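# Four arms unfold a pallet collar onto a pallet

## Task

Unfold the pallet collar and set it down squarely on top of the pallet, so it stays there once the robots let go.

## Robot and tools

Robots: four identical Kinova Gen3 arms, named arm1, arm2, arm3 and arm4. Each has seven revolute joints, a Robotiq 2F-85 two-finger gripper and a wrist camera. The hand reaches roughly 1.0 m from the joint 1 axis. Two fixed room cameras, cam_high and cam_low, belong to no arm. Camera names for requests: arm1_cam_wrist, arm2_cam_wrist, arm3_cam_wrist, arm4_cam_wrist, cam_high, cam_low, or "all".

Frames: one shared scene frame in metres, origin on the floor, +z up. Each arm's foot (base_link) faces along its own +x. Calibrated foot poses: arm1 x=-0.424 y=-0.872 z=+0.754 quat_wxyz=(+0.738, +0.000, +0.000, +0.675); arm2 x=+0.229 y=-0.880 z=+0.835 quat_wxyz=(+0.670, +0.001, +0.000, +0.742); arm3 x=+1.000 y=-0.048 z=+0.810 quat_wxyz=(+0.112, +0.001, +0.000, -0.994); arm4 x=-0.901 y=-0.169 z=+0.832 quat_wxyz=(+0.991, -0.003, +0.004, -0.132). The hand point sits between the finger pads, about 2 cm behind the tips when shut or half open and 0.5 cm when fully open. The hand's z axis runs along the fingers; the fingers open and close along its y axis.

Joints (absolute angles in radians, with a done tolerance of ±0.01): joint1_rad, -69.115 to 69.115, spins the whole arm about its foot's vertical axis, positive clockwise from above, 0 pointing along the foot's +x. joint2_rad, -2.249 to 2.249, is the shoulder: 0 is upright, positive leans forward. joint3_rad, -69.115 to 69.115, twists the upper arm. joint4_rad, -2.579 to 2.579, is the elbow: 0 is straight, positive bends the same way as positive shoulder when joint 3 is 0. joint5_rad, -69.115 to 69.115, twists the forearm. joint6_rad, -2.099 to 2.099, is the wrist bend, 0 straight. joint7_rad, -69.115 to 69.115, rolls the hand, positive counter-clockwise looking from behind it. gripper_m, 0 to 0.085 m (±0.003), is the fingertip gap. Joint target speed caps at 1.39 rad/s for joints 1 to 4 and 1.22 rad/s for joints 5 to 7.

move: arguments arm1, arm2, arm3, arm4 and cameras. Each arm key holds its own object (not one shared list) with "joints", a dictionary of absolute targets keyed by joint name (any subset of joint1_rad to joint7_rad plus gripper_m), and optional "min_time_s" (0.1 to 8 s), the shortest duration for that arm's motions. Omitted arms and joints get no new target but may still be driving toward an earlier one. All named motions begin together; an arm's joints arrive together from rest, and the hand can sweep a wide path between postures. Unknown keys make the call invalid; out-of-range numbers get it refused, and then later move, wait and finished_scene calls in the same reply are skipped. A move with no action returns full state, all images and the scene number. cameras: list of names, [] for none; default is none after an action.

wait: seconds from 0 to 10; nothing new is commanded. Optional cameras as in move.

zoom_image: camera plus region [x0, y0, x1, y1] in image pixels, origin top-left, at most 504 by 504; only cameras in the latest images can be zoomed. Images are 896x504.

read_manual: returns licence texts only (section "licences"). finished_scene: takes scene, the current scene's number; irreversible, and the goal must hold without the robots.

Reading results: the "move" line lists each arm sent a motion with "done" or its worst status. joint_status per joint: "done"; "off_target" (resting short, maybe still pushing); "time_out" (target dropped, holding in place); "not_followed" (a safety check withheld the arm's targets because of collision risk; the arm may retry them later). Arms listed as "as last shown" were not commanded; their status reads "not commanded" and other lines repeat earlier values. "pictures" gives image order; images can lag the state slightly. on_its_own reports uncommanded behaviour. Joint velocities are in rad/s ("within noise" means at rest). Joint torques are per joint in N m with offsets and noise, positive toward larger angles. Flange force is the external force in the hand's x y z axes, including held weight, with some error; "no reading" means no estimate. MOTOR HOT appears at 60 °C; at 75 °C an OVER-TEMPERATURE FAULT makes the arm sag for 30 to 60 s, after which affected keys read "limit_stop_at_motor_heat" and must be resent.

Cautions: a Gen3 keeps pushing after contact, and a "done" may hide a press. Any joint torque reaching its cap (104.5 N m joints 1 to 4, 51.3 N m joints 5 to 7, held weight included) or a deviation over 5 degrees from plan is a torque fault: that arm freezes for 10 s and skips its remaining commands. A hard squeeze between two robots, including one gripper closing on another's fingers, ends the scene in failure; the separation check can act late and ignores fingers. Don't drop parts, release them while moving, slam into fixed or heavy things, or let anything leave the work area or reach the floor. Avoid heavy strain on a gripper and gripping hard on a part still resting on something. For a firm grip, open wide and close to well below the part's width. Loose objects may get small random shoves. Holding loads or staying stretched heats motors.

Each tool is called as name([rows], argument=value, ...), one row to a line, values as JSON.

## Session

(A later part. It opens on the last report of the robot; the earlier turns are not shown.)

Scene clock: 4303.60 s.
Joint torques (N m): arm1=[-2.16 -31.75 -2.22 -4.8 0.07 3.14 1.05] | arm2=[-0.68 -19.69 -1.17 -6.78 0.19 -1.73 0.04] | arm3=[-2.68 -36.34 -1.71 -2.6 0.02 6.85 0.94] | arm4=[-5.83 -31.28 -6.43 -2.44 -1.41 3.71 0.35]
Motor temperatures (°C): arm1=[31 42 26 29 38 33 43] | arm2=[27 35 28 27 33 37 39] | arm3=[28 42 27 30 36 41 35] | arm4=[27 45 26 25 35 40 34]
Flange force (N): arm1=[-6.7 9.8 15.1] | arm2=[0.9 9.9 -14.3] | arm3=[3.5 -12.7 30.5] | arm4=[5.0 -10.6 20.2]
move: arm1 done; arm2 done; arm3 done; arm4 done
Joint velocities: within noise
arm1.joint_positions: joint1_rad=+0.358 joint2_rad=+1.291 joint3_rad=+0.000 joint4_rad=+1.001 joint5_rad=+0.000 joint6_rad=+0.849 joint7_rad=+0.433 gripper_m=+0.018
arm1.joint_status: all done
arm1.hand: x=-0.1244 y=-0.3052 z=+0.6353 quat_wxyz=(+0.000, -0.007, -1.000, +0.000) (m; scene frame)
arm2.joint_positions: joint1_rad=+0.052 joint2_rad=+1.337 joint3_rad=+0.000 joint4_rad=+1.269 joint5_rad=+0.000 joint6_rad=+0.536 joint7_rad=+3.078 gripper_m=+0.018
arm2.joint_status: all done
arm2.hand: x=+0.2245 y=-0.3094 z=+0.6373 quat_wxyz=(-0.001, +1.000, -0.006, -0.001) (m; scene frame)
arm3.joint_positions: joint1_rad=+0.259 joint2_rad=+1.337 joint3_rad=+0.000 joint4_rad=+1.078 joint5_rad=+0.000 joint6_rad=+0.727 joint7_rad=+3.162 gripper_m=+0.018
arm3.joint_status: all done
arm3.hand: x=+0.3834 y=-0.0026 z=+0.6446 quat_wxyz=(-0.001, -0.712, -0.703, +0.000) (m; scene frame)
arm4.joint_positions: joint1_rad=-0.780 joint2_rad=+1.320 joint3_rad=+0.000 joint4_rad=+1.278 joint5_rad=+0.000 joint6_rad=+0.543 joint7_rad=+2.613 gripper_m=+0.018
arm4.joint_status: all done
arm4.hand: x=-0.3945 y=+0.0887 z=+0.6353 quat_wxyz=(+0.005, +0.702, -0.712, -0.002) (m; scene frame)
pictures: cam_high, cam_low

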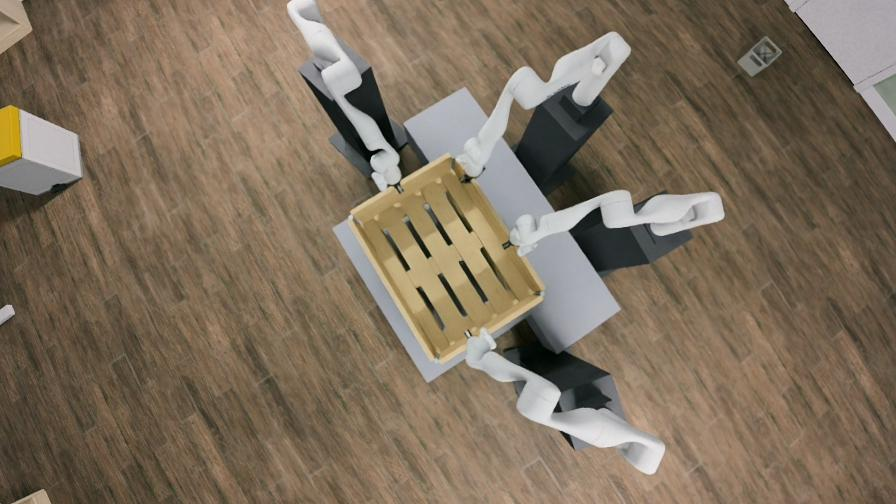

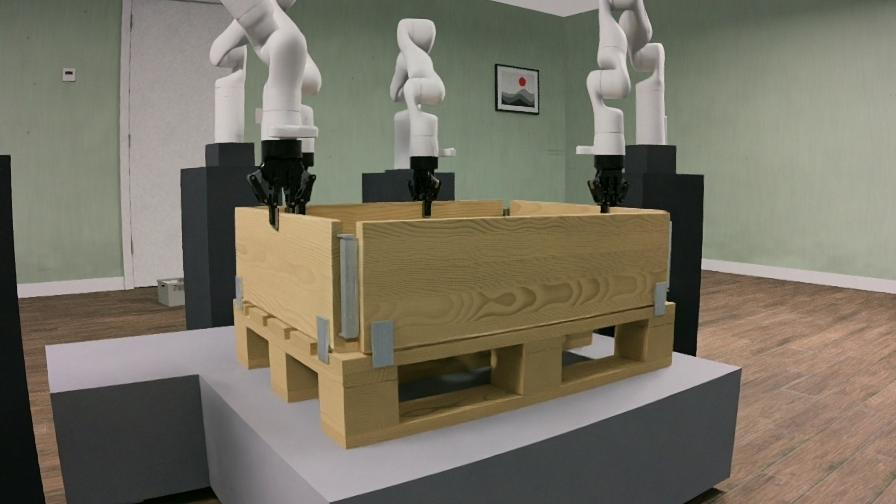

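move(arm1={"joints": {"joint2_rad": 1.3024, "joint4_rad": 0.9963, "joint6_rad": 0.8429}, "min_time_s": 1.2}, arm2={"joints": {"joint2_rad": 1.3494, "joint4_rad": 1.2602, "joint6_rad": 0.532}, "min_time_s": 1.2}, arm3={"joints": {"joint2_rad": 1.3431, "joint4_rad": 1.074, "joint6_rad": 0.7245}, "min_time_s": 1.2}, arm4={"joints": {"joint2_rad": 1.3268, "joint4_rad": 1.274, "joint6_rad": 0.5407}, "min_time_s": 1.2}, cameras=["cam_low"])

zoom_image(camera="cam_low", region=[220, 220, 410, 390])

zoom_image(camera="cam_low", region=[620, 250, 690, 320])

Scene clock: 4335.17 s.
Joint torques (N m): arm1=[-1.2 -30.3 -1.35 -3.48 0.43 3.92 1.03] | arm2=[-1.11 -16.17 -1.91 -4.98 0 -0.93 0.01] | arm3=[-1.28 -38.72 -0.69 -3.15 0.24 6.96 0.82] | arm4=[-6.77 -31.38 -6.64 -2.11 -1.25 4.16 0.43]
Motor temperatures (°C): arm1=[31 42 26 29 38 33 43] | arm2=[27 35 28 27 33 37 39] | arm3=[28 41 27 30 36 41 35] | arm4=[27 44 26 25 35 40 34]
Flange force (N): arm1=[-6.0 11.6 14.4] | arm2=[1.7 9.0 -19.0] | arm3=[1.5 -13.5 34.8] | arm4=[6.4 -11.4 21.2]
move: arm1 done; arm2 done; arm3 done; arm4 done
Joint velocities: within noise
arm1.joint_positions: joint1_rad=+0.358 joint2_rad=+1.302 joint3_rad=+0.000 joint4_rad=+0.996 joint5_rad=+0.000 joint6_rad=+0.843 joint7_rad=+0.433 gripper_m=+0.018
arm1.joint_status: all done
arm1.hand: x=-0.1244 y=-0.3052 z=+0.6293 quat_wxyz=(+0.000, -0.007, -1.000, +0.000) (m; scene frame)
arm2.joint_positions: joint1_rad=+0.052 joint2_rad=+1.349 joint3_rad=+0.000 joint4_rad=+1.260 joint5_rad=+0.000 joint6_rad=+0.532 joint7_rad=+3.078 gripper_m=+0.018
arm2.joint_status: all done
arm2.hand: x=+0.2245 y=-0.3094 z=+0.6313 quat_wxyz=(-0.001, +1.000, -0.006, -0.001) (m; scene frame)
arm3.joint_positions: joint1_rad=+0.259 joint2_rad=+1.343 joint3_rad=+0.000 joint4_rad=+1.074 joint5_rad=+0.000 joint6_rad=+0.725 joint7_rad=+3.162 gripper_m=+0.018
arm3.joint_status: all done
arm3.hand: x=+0.3834 y=-0.0025 z=+0.6416 quat_wxyz=(-0.001, -0.712, -0.703, +0.000) (m; scene frame)
arm4.joint_positions: joint1_rad=-0.780 joint2_rad=+1.327 joint3_rad=+0.000 joint4_rad=+1.274 joint5_rad=+0.000 joint6_rad=+0.541 joint7_rad=+2.613 gripper_m=+0.018
arm4.joint_status: all done
arm4.hand: x=-0.3945 y=+0.0887 z=+0.6323 quat_wxyz=(+0.005, +0.702, -0.712, -0.002) (m; scene frame)
pictures: cam_low

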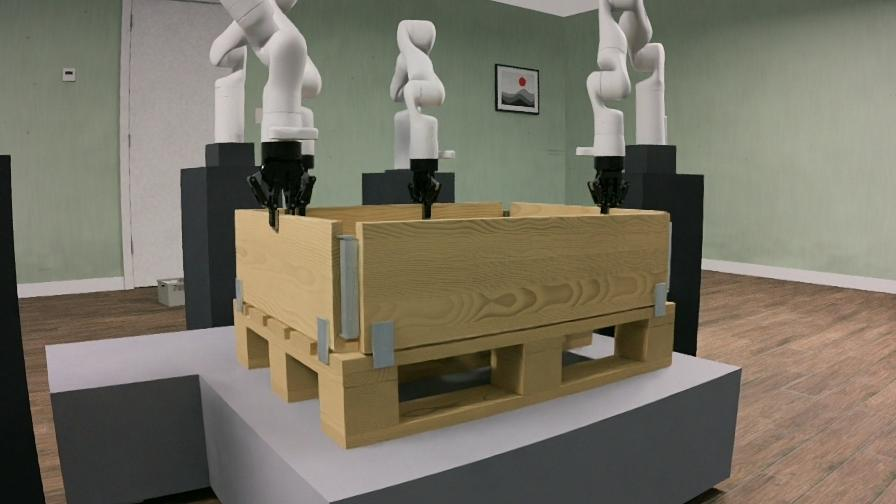

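Scaled by 2.653 from the camera's 896x504 image, which has a finer 1280x720 frame.

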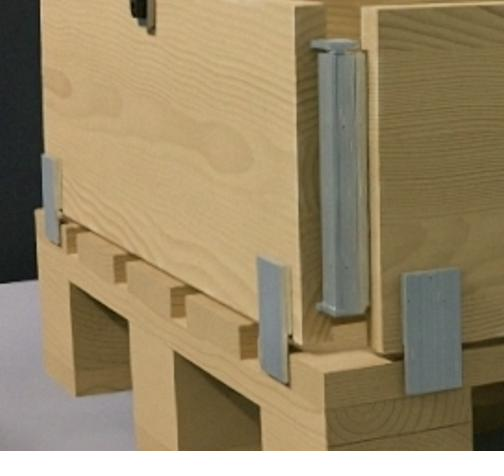

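Scaled by 7.200 from the camera's 896x504 image, which has a finer 1280x720 frame.

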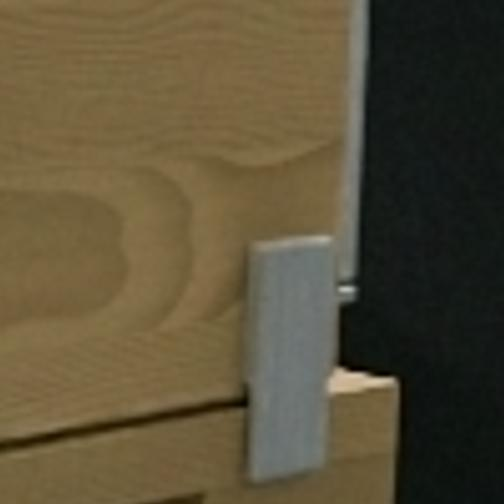

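move(arm1={"joints": {"joint2_rad": 1.3138, "joint4_rad": 0.9909, "joint6_rad": 0.8369}, "min_time_s": 1.2}, arm2={"joints": {"joint2_rad": 1.3623, "joint4_rad": 1.2515, "joint6_rad": 0.5278}, "min_time_s": 1.2}, arm3={"joints": {"joint2_rad": 1.3492, "joint4_rad": 1.0703, "joint6_rad": 0.7221}, "min_time_s": 1.2}, arm4={"joints": {"joint2_rad": 1.3333, "joint4_rad": 1.27, "joint6_rad": 0.5383}, "min_time_s": 1.2}, cameras=["cam_low"])

zoom_image(camera="cam_low", region=[220, 220, 410, 390])

zoom_image(camera="cam_low", region=[620, 250, 690, 320])

Scene clock: 4352.63 s.
Joint torques (N m): arm1=[-1.12 -29.49 -1.37 -2.61 0.42 4.39 0.97] | arm2=[-0.47 -14.92 -1.32 -4.65 0.1 -1.06 0] | arm3=[-1.09 -40.03 -0.74 -3.4 0.05 7.05 0.69] | arm4=[-7.34 -30.66 -6.94 -1.25 -1.34 4.79 0.32]
Motor temperatures (°C): arm1=[31 41 26 29 38 33 43] | arm2=[27 35 28 27 33 37 39] | arm3=[28 41 27 30 36 41 35] | arm4=[27 44 26 25 35 40 34]
Flange force (N): arm1=[-6.6 12.8 14.1] | arm2=[0.6 8.8 -21.4] | arm3=[1.4 -14.1 37.2] | arm4=[7.0 -12.7 21.3]
move: arm1 done; arm2 done; arm3 done; arm4 done
Joint velocities: within noise
arm1.joint_positions: joint1_rad=+0.358 joint2_rad=+1.314 joint3_rad=+0.000 joint4_rad=+0.991 joint5_rad=+0.000 joint6_rad=+0.837 joint7_rad=+0.433 gripper_m=+0.018
arm1.joint_status: all done
arm1.hand: x=-0.1244 y=-0.3052 z=+0.6232 quat_wxyz=(+0.000, -0.007, -1.000, +0.000) (m; scene frame)
arm2.joint_positions: joint1_rad=+0.052 joint2_rad=+1.362 joint3_rad=+0.000 joint4_rad=+1.251 joint5_rad=+0.000 joint6_rad=+0.528 joint7_rad=+3.078 gripper_m=+0.018
arm2.joint_status: all done
arm2.hand: x=+0.2245 y=-0.3093 z=+0.6254 quat_wxyz=(-0.001, +1.000, -0.006, -0.001) (m; scene frame)
arm3.joint_positions: joint1_rad=+0.259 joint2_rad=+1.349 joint3_rad=+0.000 joint4_rad=+1.070 joint5_rad=+0.000 joint6_rad=+0.722 joint7_rad=+3.162 gripper_m=+0.018
arm3.joint_status: all done
arm3.hand: x=+0.3834 y=-0.0025 z=+0.6386 quat_wxyz=(-0.001, -0.712, -0.703, +0.000) (m; scene frame)
arm4.joint_positions: joint1_rad=-0.780 joint2_rad=+1.333 joint3_rad=+0.000 joint4_rad=+1.270 joint5_rad=+0.000 joint6_rad=+0.538 joint7_rad=+2.613 gripper_m=+0.018
arm4.joint_status: all done
arm4.hand: x=-0.3945 y=+0.0887 z=+0.6293 quat_wxyz=(+0.005, +0.702, -0.712, -0.002) (m; scene frame)
pictures: cam_low

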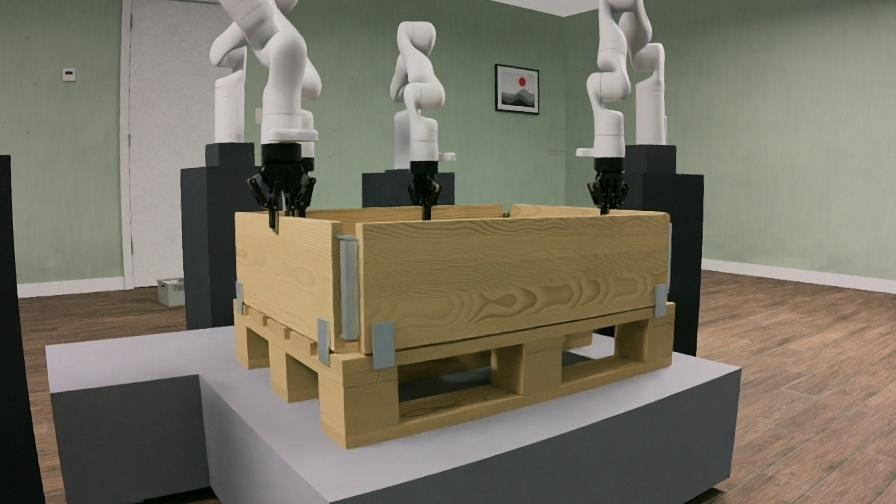

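Scaled by 2.653 from the camera's 896x504 image, which has a finer 1280x720 frame.

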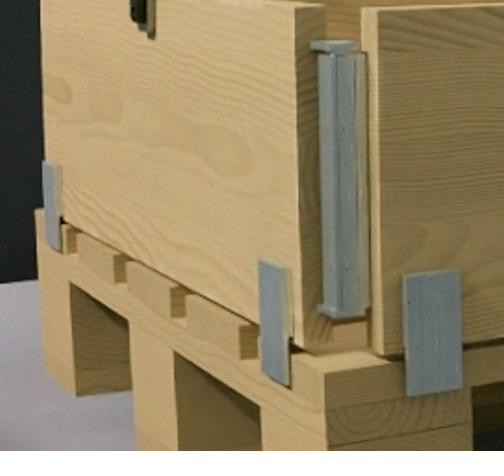

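Scaled by 7.200 from the camera's 896x504 image, which has a finer 1280x720 frame.

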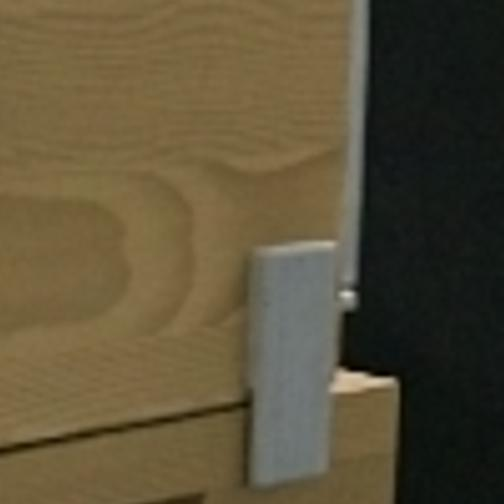

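move(arm1={"joints": {"joint2_rad": 1.3214, "joint4_rad": 0.9873, "joint6_rad": 0.8329}, "min_time_s": 1.2}, arm2={"joints": {"joint2_rad": 1.3709, "joint4_rad": 1.2457, "joint6_rad": 0.525}, "min_time_s": 1.2}, arm3={"joints": {"joint2_rad": 1.3573, "joint4_rad": 1.0654, "joint6_rad": 0.7189}, "min_time_s": 1.2}, arm4={"joints": {"joint2_rad": 1.3419, "joint4_rad": 1.2646, "joint6_rad": 0.5351}, "min_time_s": 1.2}, cameras=["cam_low"])

zoom_image(camera="cam_low", region=[220, 220, 410, 390])

zoom_image(camera="cam_low", region=[500, 190, 700, 350])

Scene clock: 4371.93 s.
Joint torques (N m): arm1=[1.15 -29.56 -0.13 -1.91 0.7 4.76 1.07] | arm2=[2.69 0.51 1.49 -7.47 0.84 -6.39 0.07] | arm3=[-3.97 -36.14 -3.04 -4.73 -0.46 4.95 0.79] | arm4=[-7.08 -26.61 -6.28 -0.92 -0.82 3.96 0.56]
Motor temperatures (°C): arm1=[31 41 26 29 38 33 43] | arm2=[27 35 28 27 33 37 39] | arm3=[28 42 27 30 36 40 35] | arm4=[27 43 26 25 35 40 34]
Flange force (N): arm1=[-4.4 16.7 15.3] | arm2=[-4.7 23.9 -62.8] | arm3=[5.4 -7.1 26.0] | arm4=[6.8 -11.2 12.4]
move: arm1 done; arm2 done; arm3 done; arm4 done
Joint velocities: within noise
arm1.joint_positions: joint1_rad=+0.358 joint2_rad=+1.321 joint3_rad=+0.000 joint4_rad=+0.987 joint5_rad=+0.000 joint6_rad=+0.833 joint7_rad=+0.433 gripper_m=+0.018
arm1.joint_status: all done
arm1.hand: x=-0.1244 y=-0.3052 z=+0.6192 quat_wxyz=(+0.000, -0.007, -1.000, +0.000) (m; scene frame)
arm2.joint_positions: joint1_rad=+0.052 joint2_rad=+1.371 joint3_rad=+0.000 joint4_rad=+1.246 joint5_rad=+0.000 joint6_rad=+0.525 joint7_rad=+3.078 gripper_m=+0.018
arm2.joint_status: all done
arm2.hand: x=+0.2245 y=-0.3093 z=+0.6214 quat_wxyz=(-0.001, +1.000, -0.006, -0.001) (m; scene frame)
arm3.joint_positions: joint1_rad=+0.259 joint2_rad=+1.357 joint3_rad=+0.000 joint4_rad=+1.065 joint5_rad=+0.000 joint6_rad=+0.719 joint7_rad=+3.162 gripper_m=+0.018
arm3.joint_status: all done
arm3.hand: x=+0.3834 y=-0.0025 z=+0.6346 quat_wxyz=(-0.001, -0.712, -0.703, +0.000) (m; scene frame)
arm4.joint_positions: joint1_rad=-0.780 joint2_rad=+1.342 joint3_rad=+0.000 joint4_rad=+1.265 joint5_rad=+0.000 joint6_rad=+0.535 joint7_rad=+2.613 gripper_m=+0.018
arm4.joint_status: all done
arm4.hand: x=-0.3946 y=+0.0887 z=+0.6252 quat_wxyz=(+0.005, +0.702, -0.712, -0.002) (m; scene frame)
pictures: cam_low

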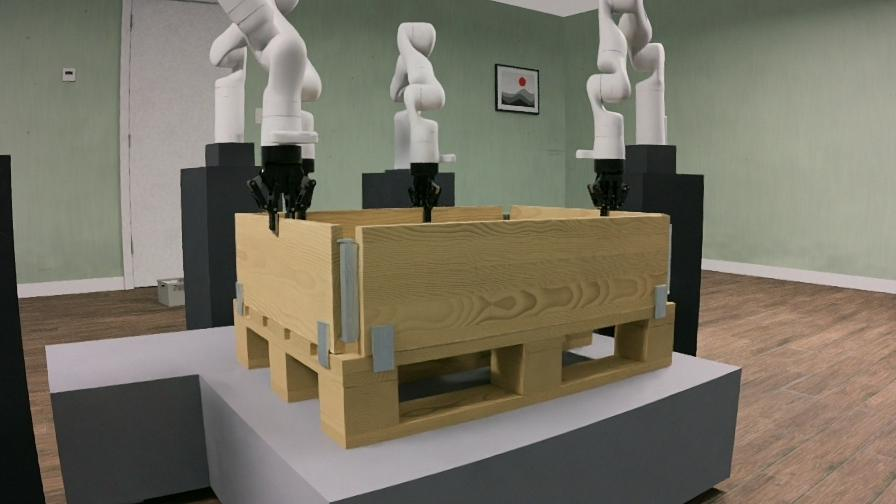

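Scaled by 2.653 from the camera's 896x504 image, which has a finer 1280x720 frame.

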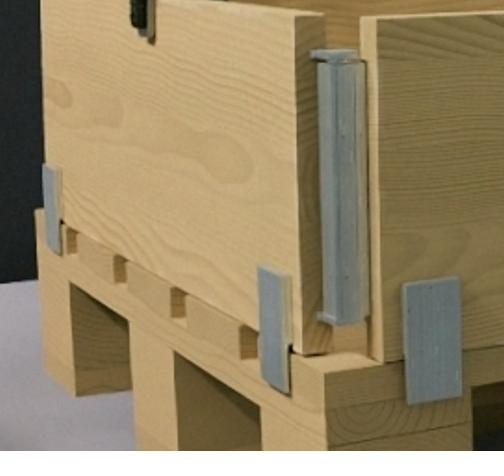

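Scaled by 2.520 from the camera's 896x504 image, which has a finer 1280x720 frame.

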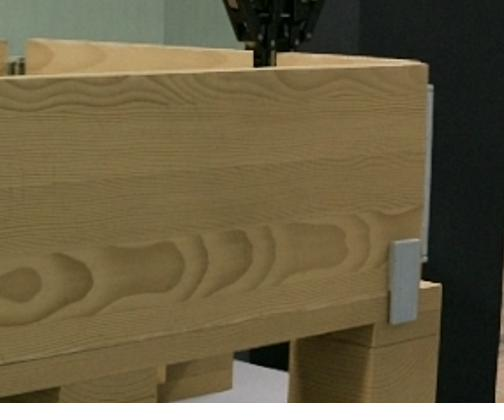

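move(arm2={"joints": {"joint2_rad": 1.3666, "joint4_rad": 1.2486, "joint6_rad": 0.5264}, "min_time_s": 1.2}, arm3={"joints": {"joint2_rad": 1.3674, "joint4_rad": 1.0593, "joint6_rad": 0.7149}, "min_time_s": 1.2}, arm4={"joints": {"joint2_rad": 1.3526, "joint4_rad": 1.2579, "joint6_rad": 0.5311}, "min_time_s": 1.2}, cameras=["cam_low"])

zoom_image(camera="cam_low", region=[220, 220, 410, 390])

zoom_image(camera="cam_low", region=[500, 190, 700, 350])

Scene clock: 4398.90 s.
Joint torques (N m): arm1=[-1.48 -28.54 -1.98 -5.22 0.24 1.86 1.25] | arm2=[1.34 -26.85 0.61 -4.81 0.62 1.16 0.24] | arm3=[-0.31 1.05 -0.11 -1.69 0.88 -3.49 0.8] | arm4=[-13.9 30.25 -13.23 -6.92 -1.81 -12.05 0.75]
Motor temperatures (°C): arm1=[31 40 26 29 38 33 43] | arm2=[27 34 28 27 33 37 39] | arm3=[28 41 27 30 36 40 35] | arm4=[27 43 26 24 35 40 34]
Flange force (N): arm1=[-3.0 5.6 7.4] | arm2=[-3.1 2.1 5.6] | arm3=[-1.7 13.0 -52.8] | arm4=[38.8 24.6 -130.2]
move: arm2 done; arm3 done; arm4 done
Joint velocities: within noise
arm1: as last shown
arm2.joint_positions: joint1_rad=+0.052 joint2_rad=+1.367 joint3_rad=+0.000 joint4_rad=+1.249 joint5_rad=+0.000 joint6_rad=+0.526 joint7_rad=+3.078 gripper_m=+0.018
arm2.joint_status: all done
arm2.hand: x=+0.2245 y=-0.3094 z=+0.6233 quat_wxyz=(-0.001, +1.000, -0.006, -0.001) (m; scene frame)
arm3.joint_positions: joint1_rad=+0.259 joint2_rad=+1.367 joint3_rad=+0.000 joint4_rad=+1.059 joint5_rad=+0.000 joint6_rad=+0.715 joint7_rad=+3.162 gripper_m=+0.018
arm3.joint_status: all done
arm3.hand: x=+0.3834 y=-0.0026 z=+0.6297 quat_wxyz=(-0.001, -0.712, -0.703, +0.000) (m; scene frame)
arm4.joint_positions: joint1_rad=-0.780 joint2_rad=+1.352 joint3_rad=+0.000 joint4_rad=+1.258 joint5_rad=+0.000 joint6_rad=+0.531 joint7_rad=+2.613 gripper_m=+0.018
arm4.joint_status: all done
arm4.hand: x=-0.3945 y=+0.0887 z=+0.6205 quat_wxyz=(+0.005, +0.702, -0.712, -0.002) (m; scene frame)
pictures: cam_low

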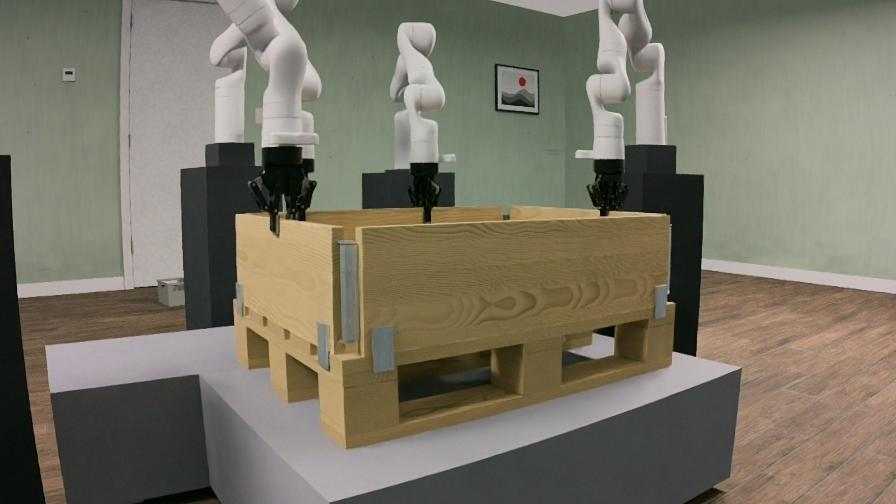

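Scaled by 2.653 from the camera's 896x504 image, which has a finer 1280x720 frame.

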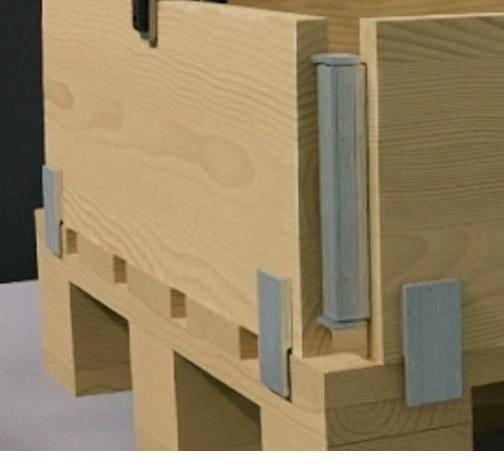

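Scaled by 2.520 from the camera's 896x504 image, which has a finer 1280x720 frame.

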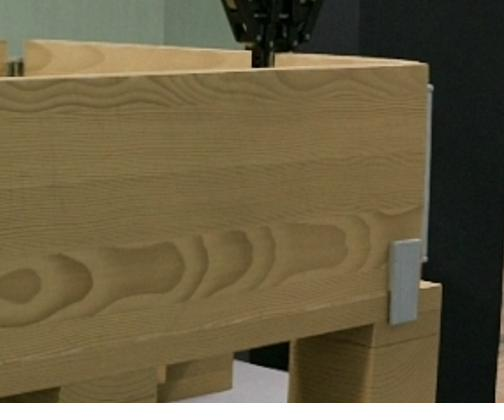

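move(arm3={"joints": {"joint2_rad": 1.3607, "joint4_rad": 1.0633, "joint6_rad": 0.7176}, "min_time_s": 1}, arm4={"joints": {"joint2_rad": 1.343, "joint4_rad": 1.2639, "joint6_rad": 0.5347}, "min_time_s": 1})

wait(seconds=0.3, cameras=["all"])

zoom_image(camera="cam_high", region=[330, 140, 570, 380])

zoom_image(camera="cam_low", region=[210, 220, 420, 400])

Scene clock: 4422.67 s.
Joint torques (N m): arm1=[-0.65 -27.49 -1.29 -3.97 0.52 2.55 1.32] | arm2=[0.37 -27.28 -0.33 -6.48 0.42 0.07 0.27] | arm3=[-1.57 -31.47 -0.58 -6.03 0.45 2.52 0.67] | arm4=[-7.41 -23.66 -7.41 0.27 -1.28 4.28 0.55]
Motor temperatures (°C): arm1=[31 41 26 29 38 33 43] | arm2=[27 36 28 27 33 37 39] | arm3=[28 40 27 30 36 40 35] | arm4=[27 44 26 25 35 41 34]
Flange force (N): arm1=[-2.9 8.4 7.3] | arm2=[-1.4 5.4 3.4] | arm3=[1.4 -0.5 12.9] | arm4=[7.1 -12.0 8.0]
move: arm3 done; arm4 done
Joint velocities: within noise
arm1, arm2: as last shown
arm2.hand: x=+0.2245 y=-0.3093 z=+0.6234 quat_wxyz=(-0.001, +1.000, -0.006, -0.001) (m; scene frame)
arm3.joint_positions: joint1_rad=+0.259 joint2_rad=+1.361 joint3_rad=+0.000 joint4_rad=+1.063 joint5_rad=+0.000 joint6_rad=+0.718 joint7_rad=+3.162 gripper_m=+0.018
arm3.joint_status: all done
arm3.hand: x=+0.3834 y=-0.0025 z=+0.6330 quat_wxyz=(-0.001, -0.712, -0.703, +0.000) (m; scene frame)
arm4.joint_positions: joint1_rad=-0.780 joint2_rad=+1.343 joint3_rad=+0.000 joint4_rad=+1.264 joint5_rad=+0.000 joint6_rad=+0.535 joint7_rad=+2.613 gripper_m=+0.018
arm4.joint_status: all done
arm4.hand: x=-0.3947 y=+0.0887 z=+0.6246 quat_wxyz=(+0.005, +0.702, -0.712, -0.002) (m; scene frame)
pictures: none

Scene clock: 4422.97 s.
Joint torques (N m): arm1=[-0.64 -27.36 -1.31 -4.09 0.52 2.34 1.28] | arm2=[0.17 -27.18 -0.48 -6.4 0.4 0.12 0.32] | arm3=[-1.57 -31.54 -0.53 -6.08 0.45 2.52 0.69] | arm4=[-7.36 -24.36 -7.39 0.21 -1.26 4.37 0.59]
Motor temperatures (°C): arm1=[31 41 26 29 38 33 43] | arm2=[27 36 28 27 33 37 39] | arm3=[28 40 27 30 36 40 35] | arm4=[27 44 26 25 35 41 34]
Flange force (N): arm1=[-2.8 8.2 6.7] | arm2=[-1.1 5.4 3.3] | arm3=[1.3 -0.4 13.0] | arm4=[6.8 -12.2 9.5]
Joint velocities: within noise
arm1.joint_positions: joint1_rad=+0.358 joint2_rad=+1.321 joint3_rad=+0.000 joint4_rad=+0.987 joint5_rad=+0.000 joint6_rad=+0.833 joint7_rad=+0.433 gripper_m=+0.018
arm1.joint_status: not commanded
arm1.hand: x=-0.1244 y=-0.3052 z=+0.6192 quat_wxyz=(+0.000, -0.007, -1.000, +0.000) (m; scene frame)
arm2.joint_positions: joint1_rad=+0.052 joint2_rad=+1.367 joint3_rad=+0.000 joint4_rad=+1.249 joint5_rad=+0.000 joint6_rad=+0.526 joint7_rad=+3.078 gripper_m=+0.018
arm2.joint_status: not commanded
arm2.hand: x=+0.2245 y=-0.3093 z=+0.6234 quat_wxyz=(-0.001, +1.000, -0.006, -0.001) (m; scene frame)
arm3.joint_positions: joint1_rad=+0.259 joint2_rad=+1.361 joint3_rad=+0.000 joint4_rad=+1.063 joint5_rad=+0.000 joint6_rad=+0.718 joint7_rad=+3.162 gripper_m=+0.018
arm3.joint_status: all done
arm3.hand: x=+0.3834 y=-0.0025 z=+0.6330 quat_wxyz=(-0.001, -0.712, -0.703, +0.000) (m; scene frame)
arm4.joint_positions: joint1_rad=-0.780 joint2_rad=+1.343 joint3_rad=+0.000 joint4_rad=+1.264 joint5_rad=+0.000 joint6_rad=+0.535 joint7_rad=+2.613 gripper_m=+0.018
arm4.joint_status: all done
arm4.hand: x=-0.3947 y=+0.0887 z=+0.6247 quat_wxyz=(+0.005, +0.702, -0.712, -0.002) (m; scene frame)
wait: 0.30 s; at rest by 0.27 s
pictures: arm1_cam_wrist, arm2_cam_wrist, arm3_cam_wrist, arm4_cam_wrist, cam_high, cam_low

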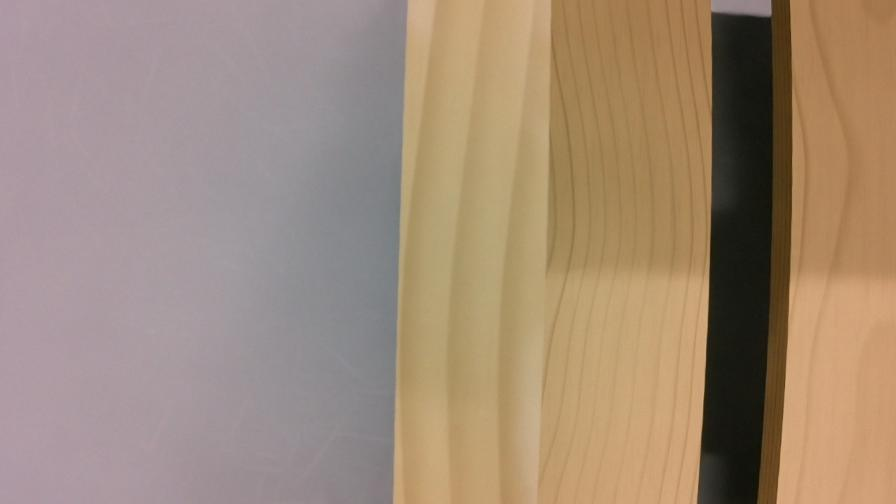

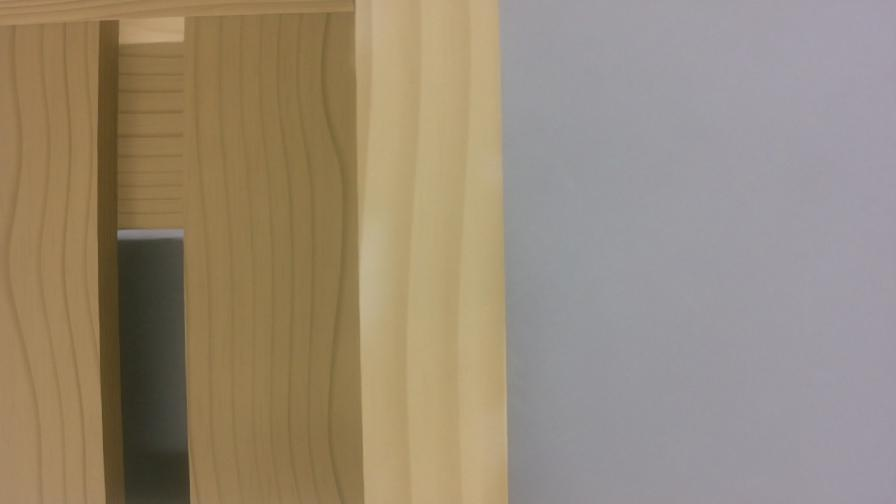

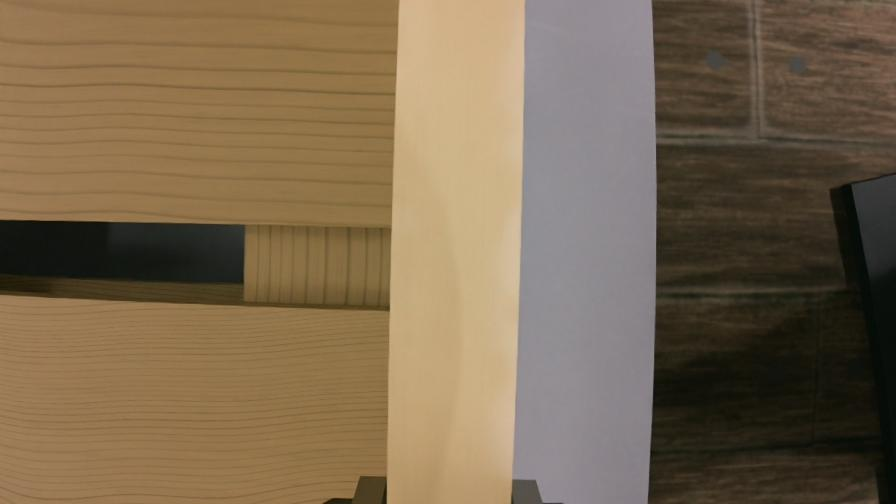

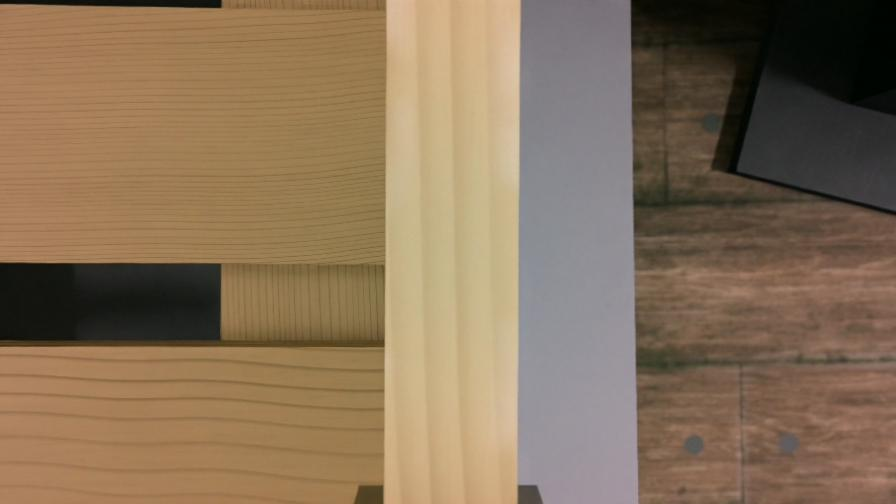

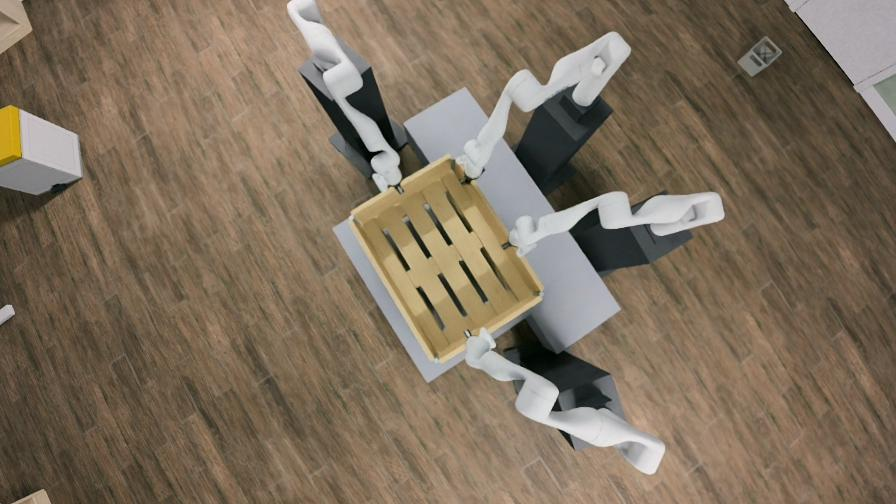

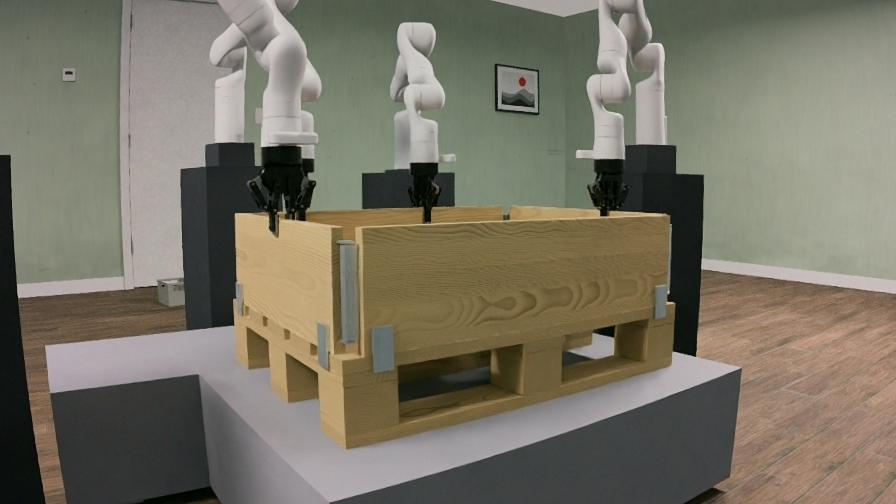

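Scaled by 2.100 from the camera's 896x504 image, which has a finer 1280x720 frame.

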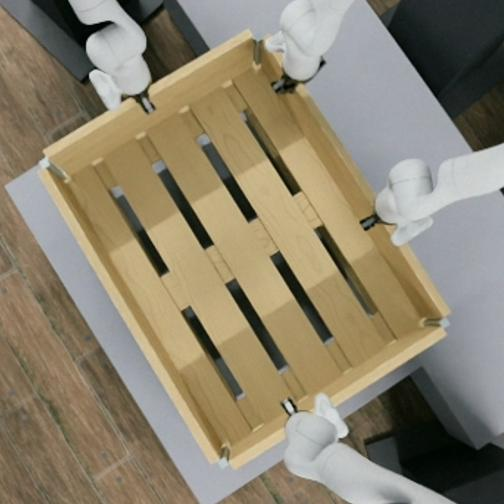

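Scaled by 2.400 from the camera's 896x504 image, which has a finer 1280x720 frame.

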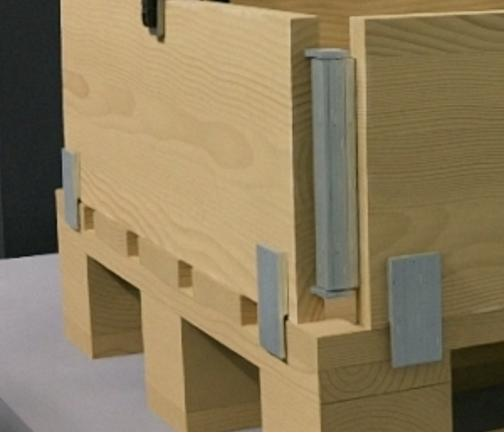

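move(arm1={"joints": {"gripper_m": 0.07}}, arm2={"joints": {"gripper_m": 0.07}}, arm3={"joints": {"gripper_m": 0.07}}, arm4={"joints": {"gripper_m": 0.07}})

move(arm1={"joints": {"joint2_rad": 1.1224, "joint4_rad": 1.0383, "joint6_rad": 0.9809}, "min_time_s": 1.5}, arm2={"joints": {"joint2_rad": 1.1342, "joint4_rad": 1.3637, "joint6_rad": 0.6437}, "min_time_s": 1.5}, arm3={"joints": {"joint2_rad": 1.1512, "joint4_rad": 1.151, "joint6_rad": 0.8394}, "min_time_s": 1.5}, arm4={"joints": {"joint2_rad": 1.1151, "joint4_rad": 1.3683, "joint6_rad": 0.6582}, "min_time_s": 1.5}, cameras=["all"])

zoom_image(camera="cam_high", region=[330, 140, 570, 380])

zoom_image(camera="cam_low", region=[210, 200, 420, 400])

zoom_image(camera="cam_low", region=[480, 190, 700, 370])

Scene clock: 4464.33 s.
Joint torques (N m): arm1=[-0.62 -27.84 -0.97 -6.77 0.26 -0.07 0.36] | arm2=[0.62 -22.46 0.3 -5.32 0.21 -0.21 -0.37] | arm3=[-0.6 -25.23 0.46 -6.61 0.5 0.06 -0.05] | arm4=[0.18 -24.11 -0.54 -4.36 -0.17 0.29 -0.04]
Motor temperatures (°C): arm1=[31 40 26 29 38 33 43] | arm2=[27 36 28 27 33 37 39] | arm3=[28 41 27 30 36 40 35] | arm4=[27 44 26 25 35 41 34]
Flange force (N): arm1=[-1.6 2.6 2.8] | arm2=[-0.7 5.3 -5.6] | arm3=[0.6 5.0 -2.5] | arm4=[-0.1 0.7 -0.5]
move: arm1 done; arm2 done; arm3 done; arm4 done
Joint velocities: within noise
arm1.joint_positions: joint1_rad=+0.358 joint2_rad=+1.321 joint3_rad=+0.000 joint4_rad=+0.987 joint5_rad=+0.000 joint6_rad=+0.833 joint7_rad=+0.433 gripper_m=+0.070
arm1.joint_status: all done
arm1.hand: x=-0.1245 y=-0.3053 z=+0.6192 quat_wxyz=(+0.000, -0.007, -1.000, +0.000) (m; scene frame)
arm2.joint_positions: joint1_rad=+0.052 joint2_rad=+1.367 joint3_rad=+0.000 joint4_rad=+1.249 joint5_rad=+0.000 joint6_rad=+0.526 joint7_rad=+3.078 gripper_m=+0.070
arm2.joint_status: all done
arm2.hand: x=+0.2245 y=-0.3093 z=+0.6234 quat_wxyz=(-0.001, +1.000, -0.006, -0.001) (m; scene frame)
arm3.joint_positions: joint1_rad=+0.259 joint2_rad=+1.361 joint3_rad=+0.000 joint4_rad=+1.063 joint5_rad=+0.000 joint6_rad=+0.718 joint7_rad=+3.162 gripper_m=+0.070
arm3.joint_status: all done
arm3.hand: x=+0.3834 y=-0.0026 z=+0.6330 quat_wxyz=(-0.001, -0.712, -0.703, +0.000) (m; scene frame)
arm4.joint_positions: joint1_rad=-0.780 joint2_rad=+1.343 joint3_rad=+0.000 joint4_rad=+1.264 joint5_rad=+0.000 joint6_rad=+0.535 joint7_rad=+2.613 gripper_m=+0.070
arm4.joint_status: all done
arm4.hand: x=-0.3946 y=+0.0887 z=+0.6248 quat_wxyz=(+0.005, +0.702, -0.712, -0.002) (m; scene frame)
pictures: none

Scene clock: 4466.17 s.
Joint torques (N m): arm1=[-0.51 -27.3 -1.02 -7.56 0.22 -0.01 0.4] | arm2=[0.58 -21.8 0.28 -6.19 0.24 -0.22 -0.33] | arm3=[-0.71 -24.72 0.4 -7.31 0.54 0.08 -0.03] | arm4=[0.22 -23.61 -0.56 -5.28 -0.14 0.35 -0.04]
Motor temperatures (°C): arm1=[31 40 26 29 38 33 43] | arm2=[27 36 28 27 33 37 39] | arm3=[28 41 27 30 36 40 35] | arm4=[27 44 26 24 35 41 34]
Flange force (N): arm1=[-1.5 2.9 2.3] | arm2=[-0.6 5.6 -4.7] | arm3=[0.8 4.5 -1.5] | arm4=[-0.2 0.7 -0.1]
move: arm1 done; arm2 done; arm3 done; arm4 done
Joint velocities: within noise
arm1.joint_positions: joint1_rad=+0.358 joint2_rad=+1.122 joint3_rad=+0.000 joint4_rad=+1.038 joint5_rad=+0.000 joint6_rad=+0.981 joint7_rad=+0.433 gripper_m=+0.070
arm1.joint_status: all done
arm1.hand: x=-0.1244 y=-0.3051 z=+0.7344 quat_wxyz=(+0.000, -0.007, -1.000, +0.000) (m; scene frame)
arm2.joint_positions: joint1_rad=+0.052 joint2_rad=+1.134 joint3_rad=+0.000 joint4_rad=+1.364 joint5_rad=+0.000 joint6_rad=+0.644 joint7_rad=+3.078 gripper_m=+0.070
arm2.joint_status: all done
arm2.hand: x=+0.2247 y=-0.3096 z=+0.7363 quat_wxyz=(-0.001, +1.000, -0.006, -0.001) (m; scene frame)
arm3.joint_positions: joint1_rad=+0.259 joint2_rad=+1.151 joint3_rad=+0.000 joint4_rad=+1.151 joint5_rad=+0.000 joint6_rad=+0.839 joint7_rad=+3.162 gripper_m=+0.070
arm3.joint_status: all done
arm3.hand: x=+0.3832 y=-0.0025 z=+0.7435 quat_wxyz=(-0.001, -0.712, -0.703, +0.000) (m; scene frame)
arm4.joint_positions: joint1_rad=-0.780 joint2_rad=+1.115 joint3_rad=+0.000 joint4_rad=+1.368 joint5_rad=+0.000 joint6_rad=+0.658 joint7_rad=+2.613 gripper_m=+0.070
arm4.joint_status: all done
arm4.hand: x=-0.3935 y=+0.0892 z=+0.7366 quat_wxyz=(+0.005, +0.702, -0.712, -0.002) (m; scene frame)
pictures: arm1_cam_wrist, arm2_cam_wrist, arm3_cam_wrist, arm4_cam_wrist, cam_high, cam_low

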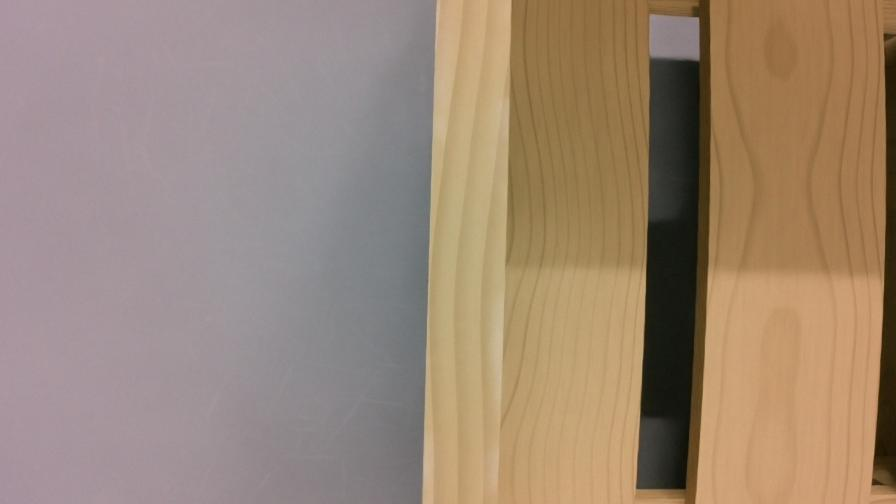

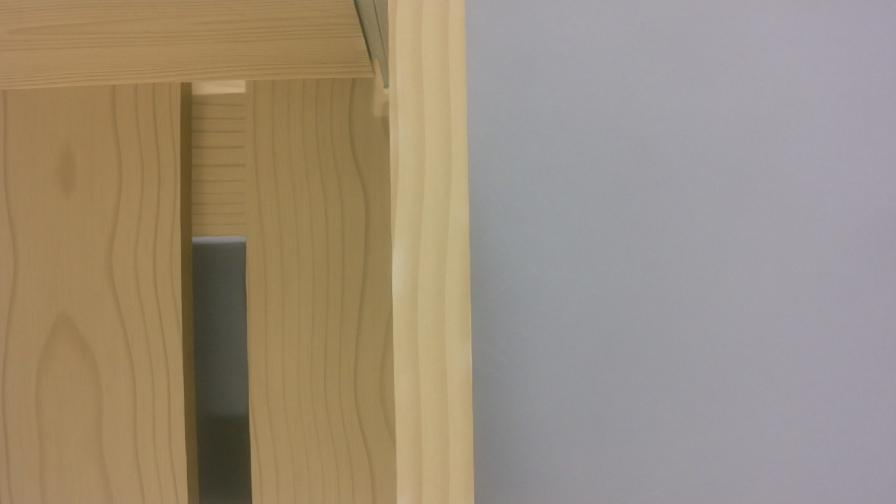

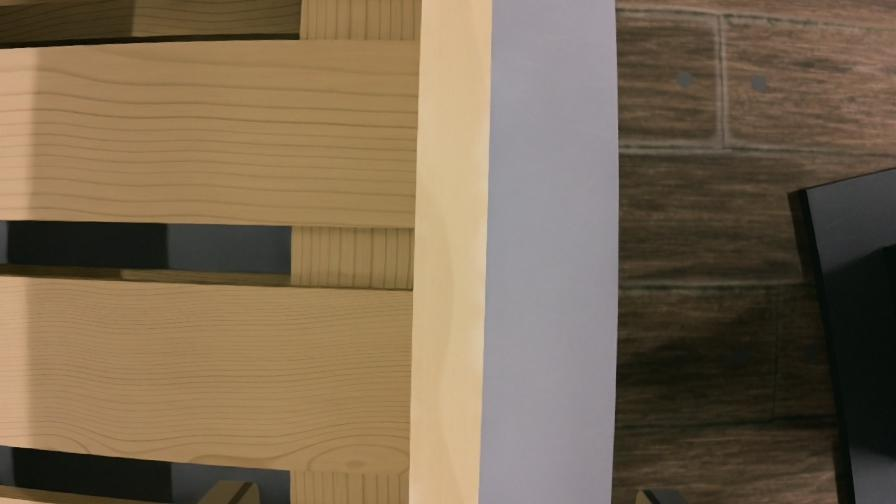

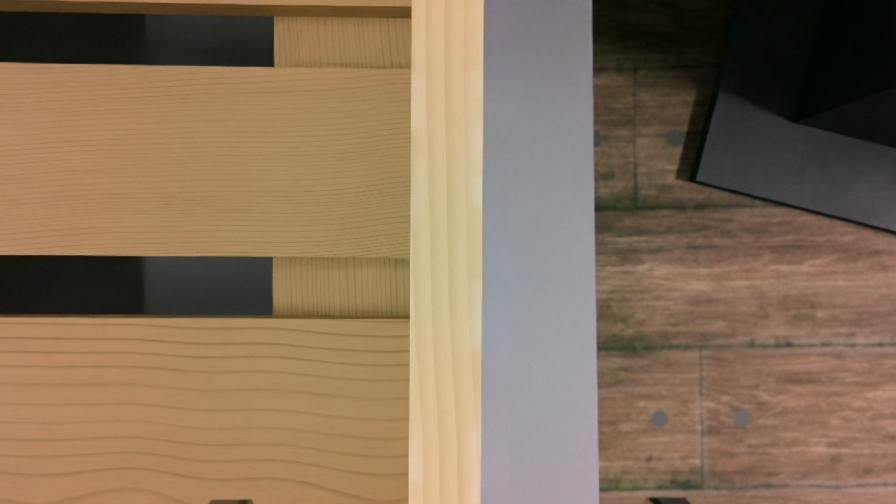

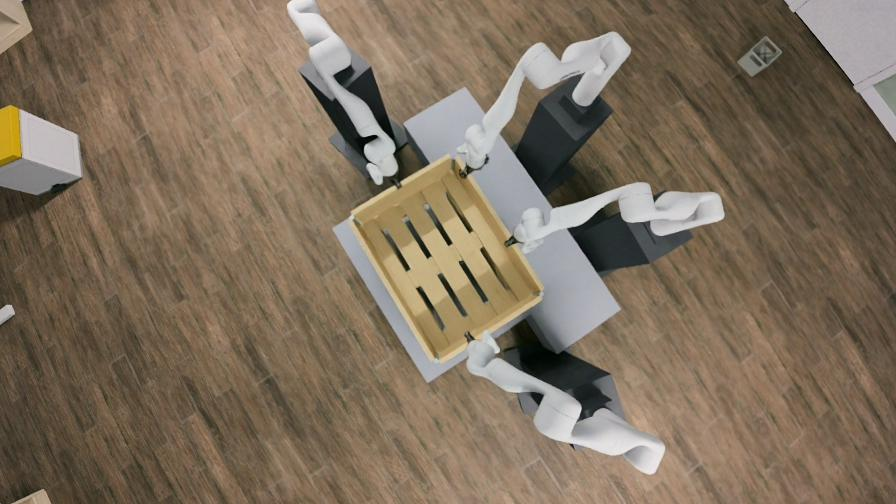

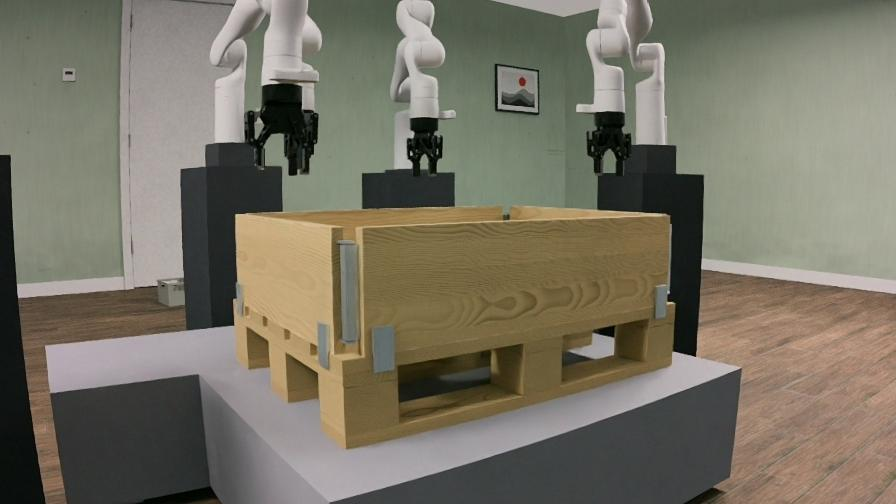

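Scaled by 2.100 from the camera's 896x504 image, which has a finer 1280x720 frame.

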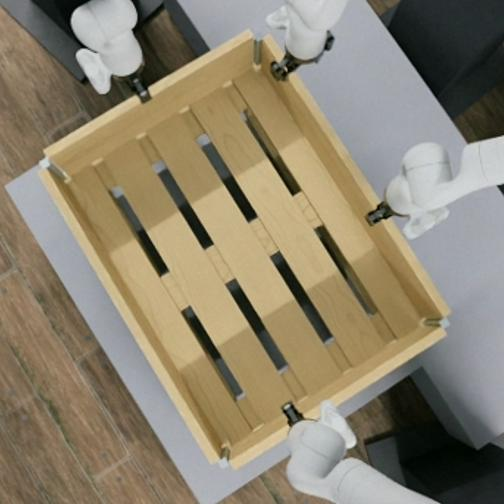

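Scaled by 2.400 from the camera's 896x504 image, which has a finer 1280x720 frame.

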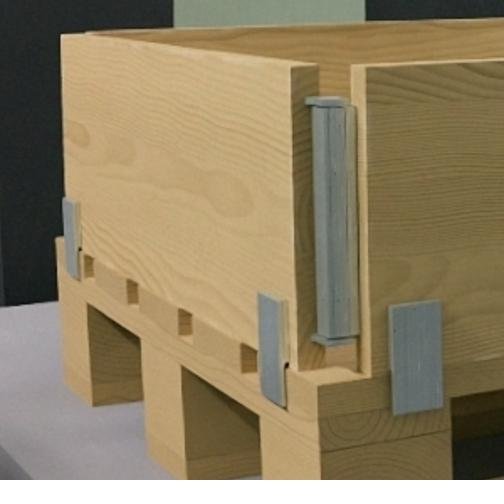

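Scaled by 2.291 from the camera's 896x504 image, which has a finer 1280x720 frame.

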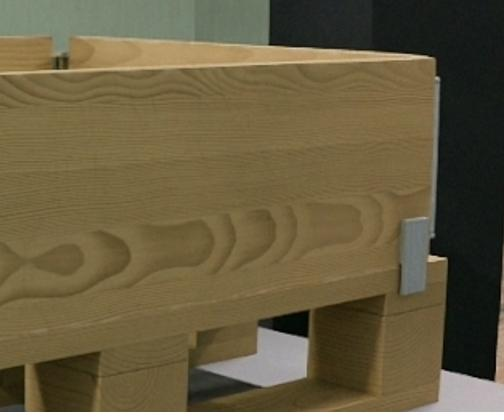

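finished_scene(scene=1)

The scene is finished: the task was done.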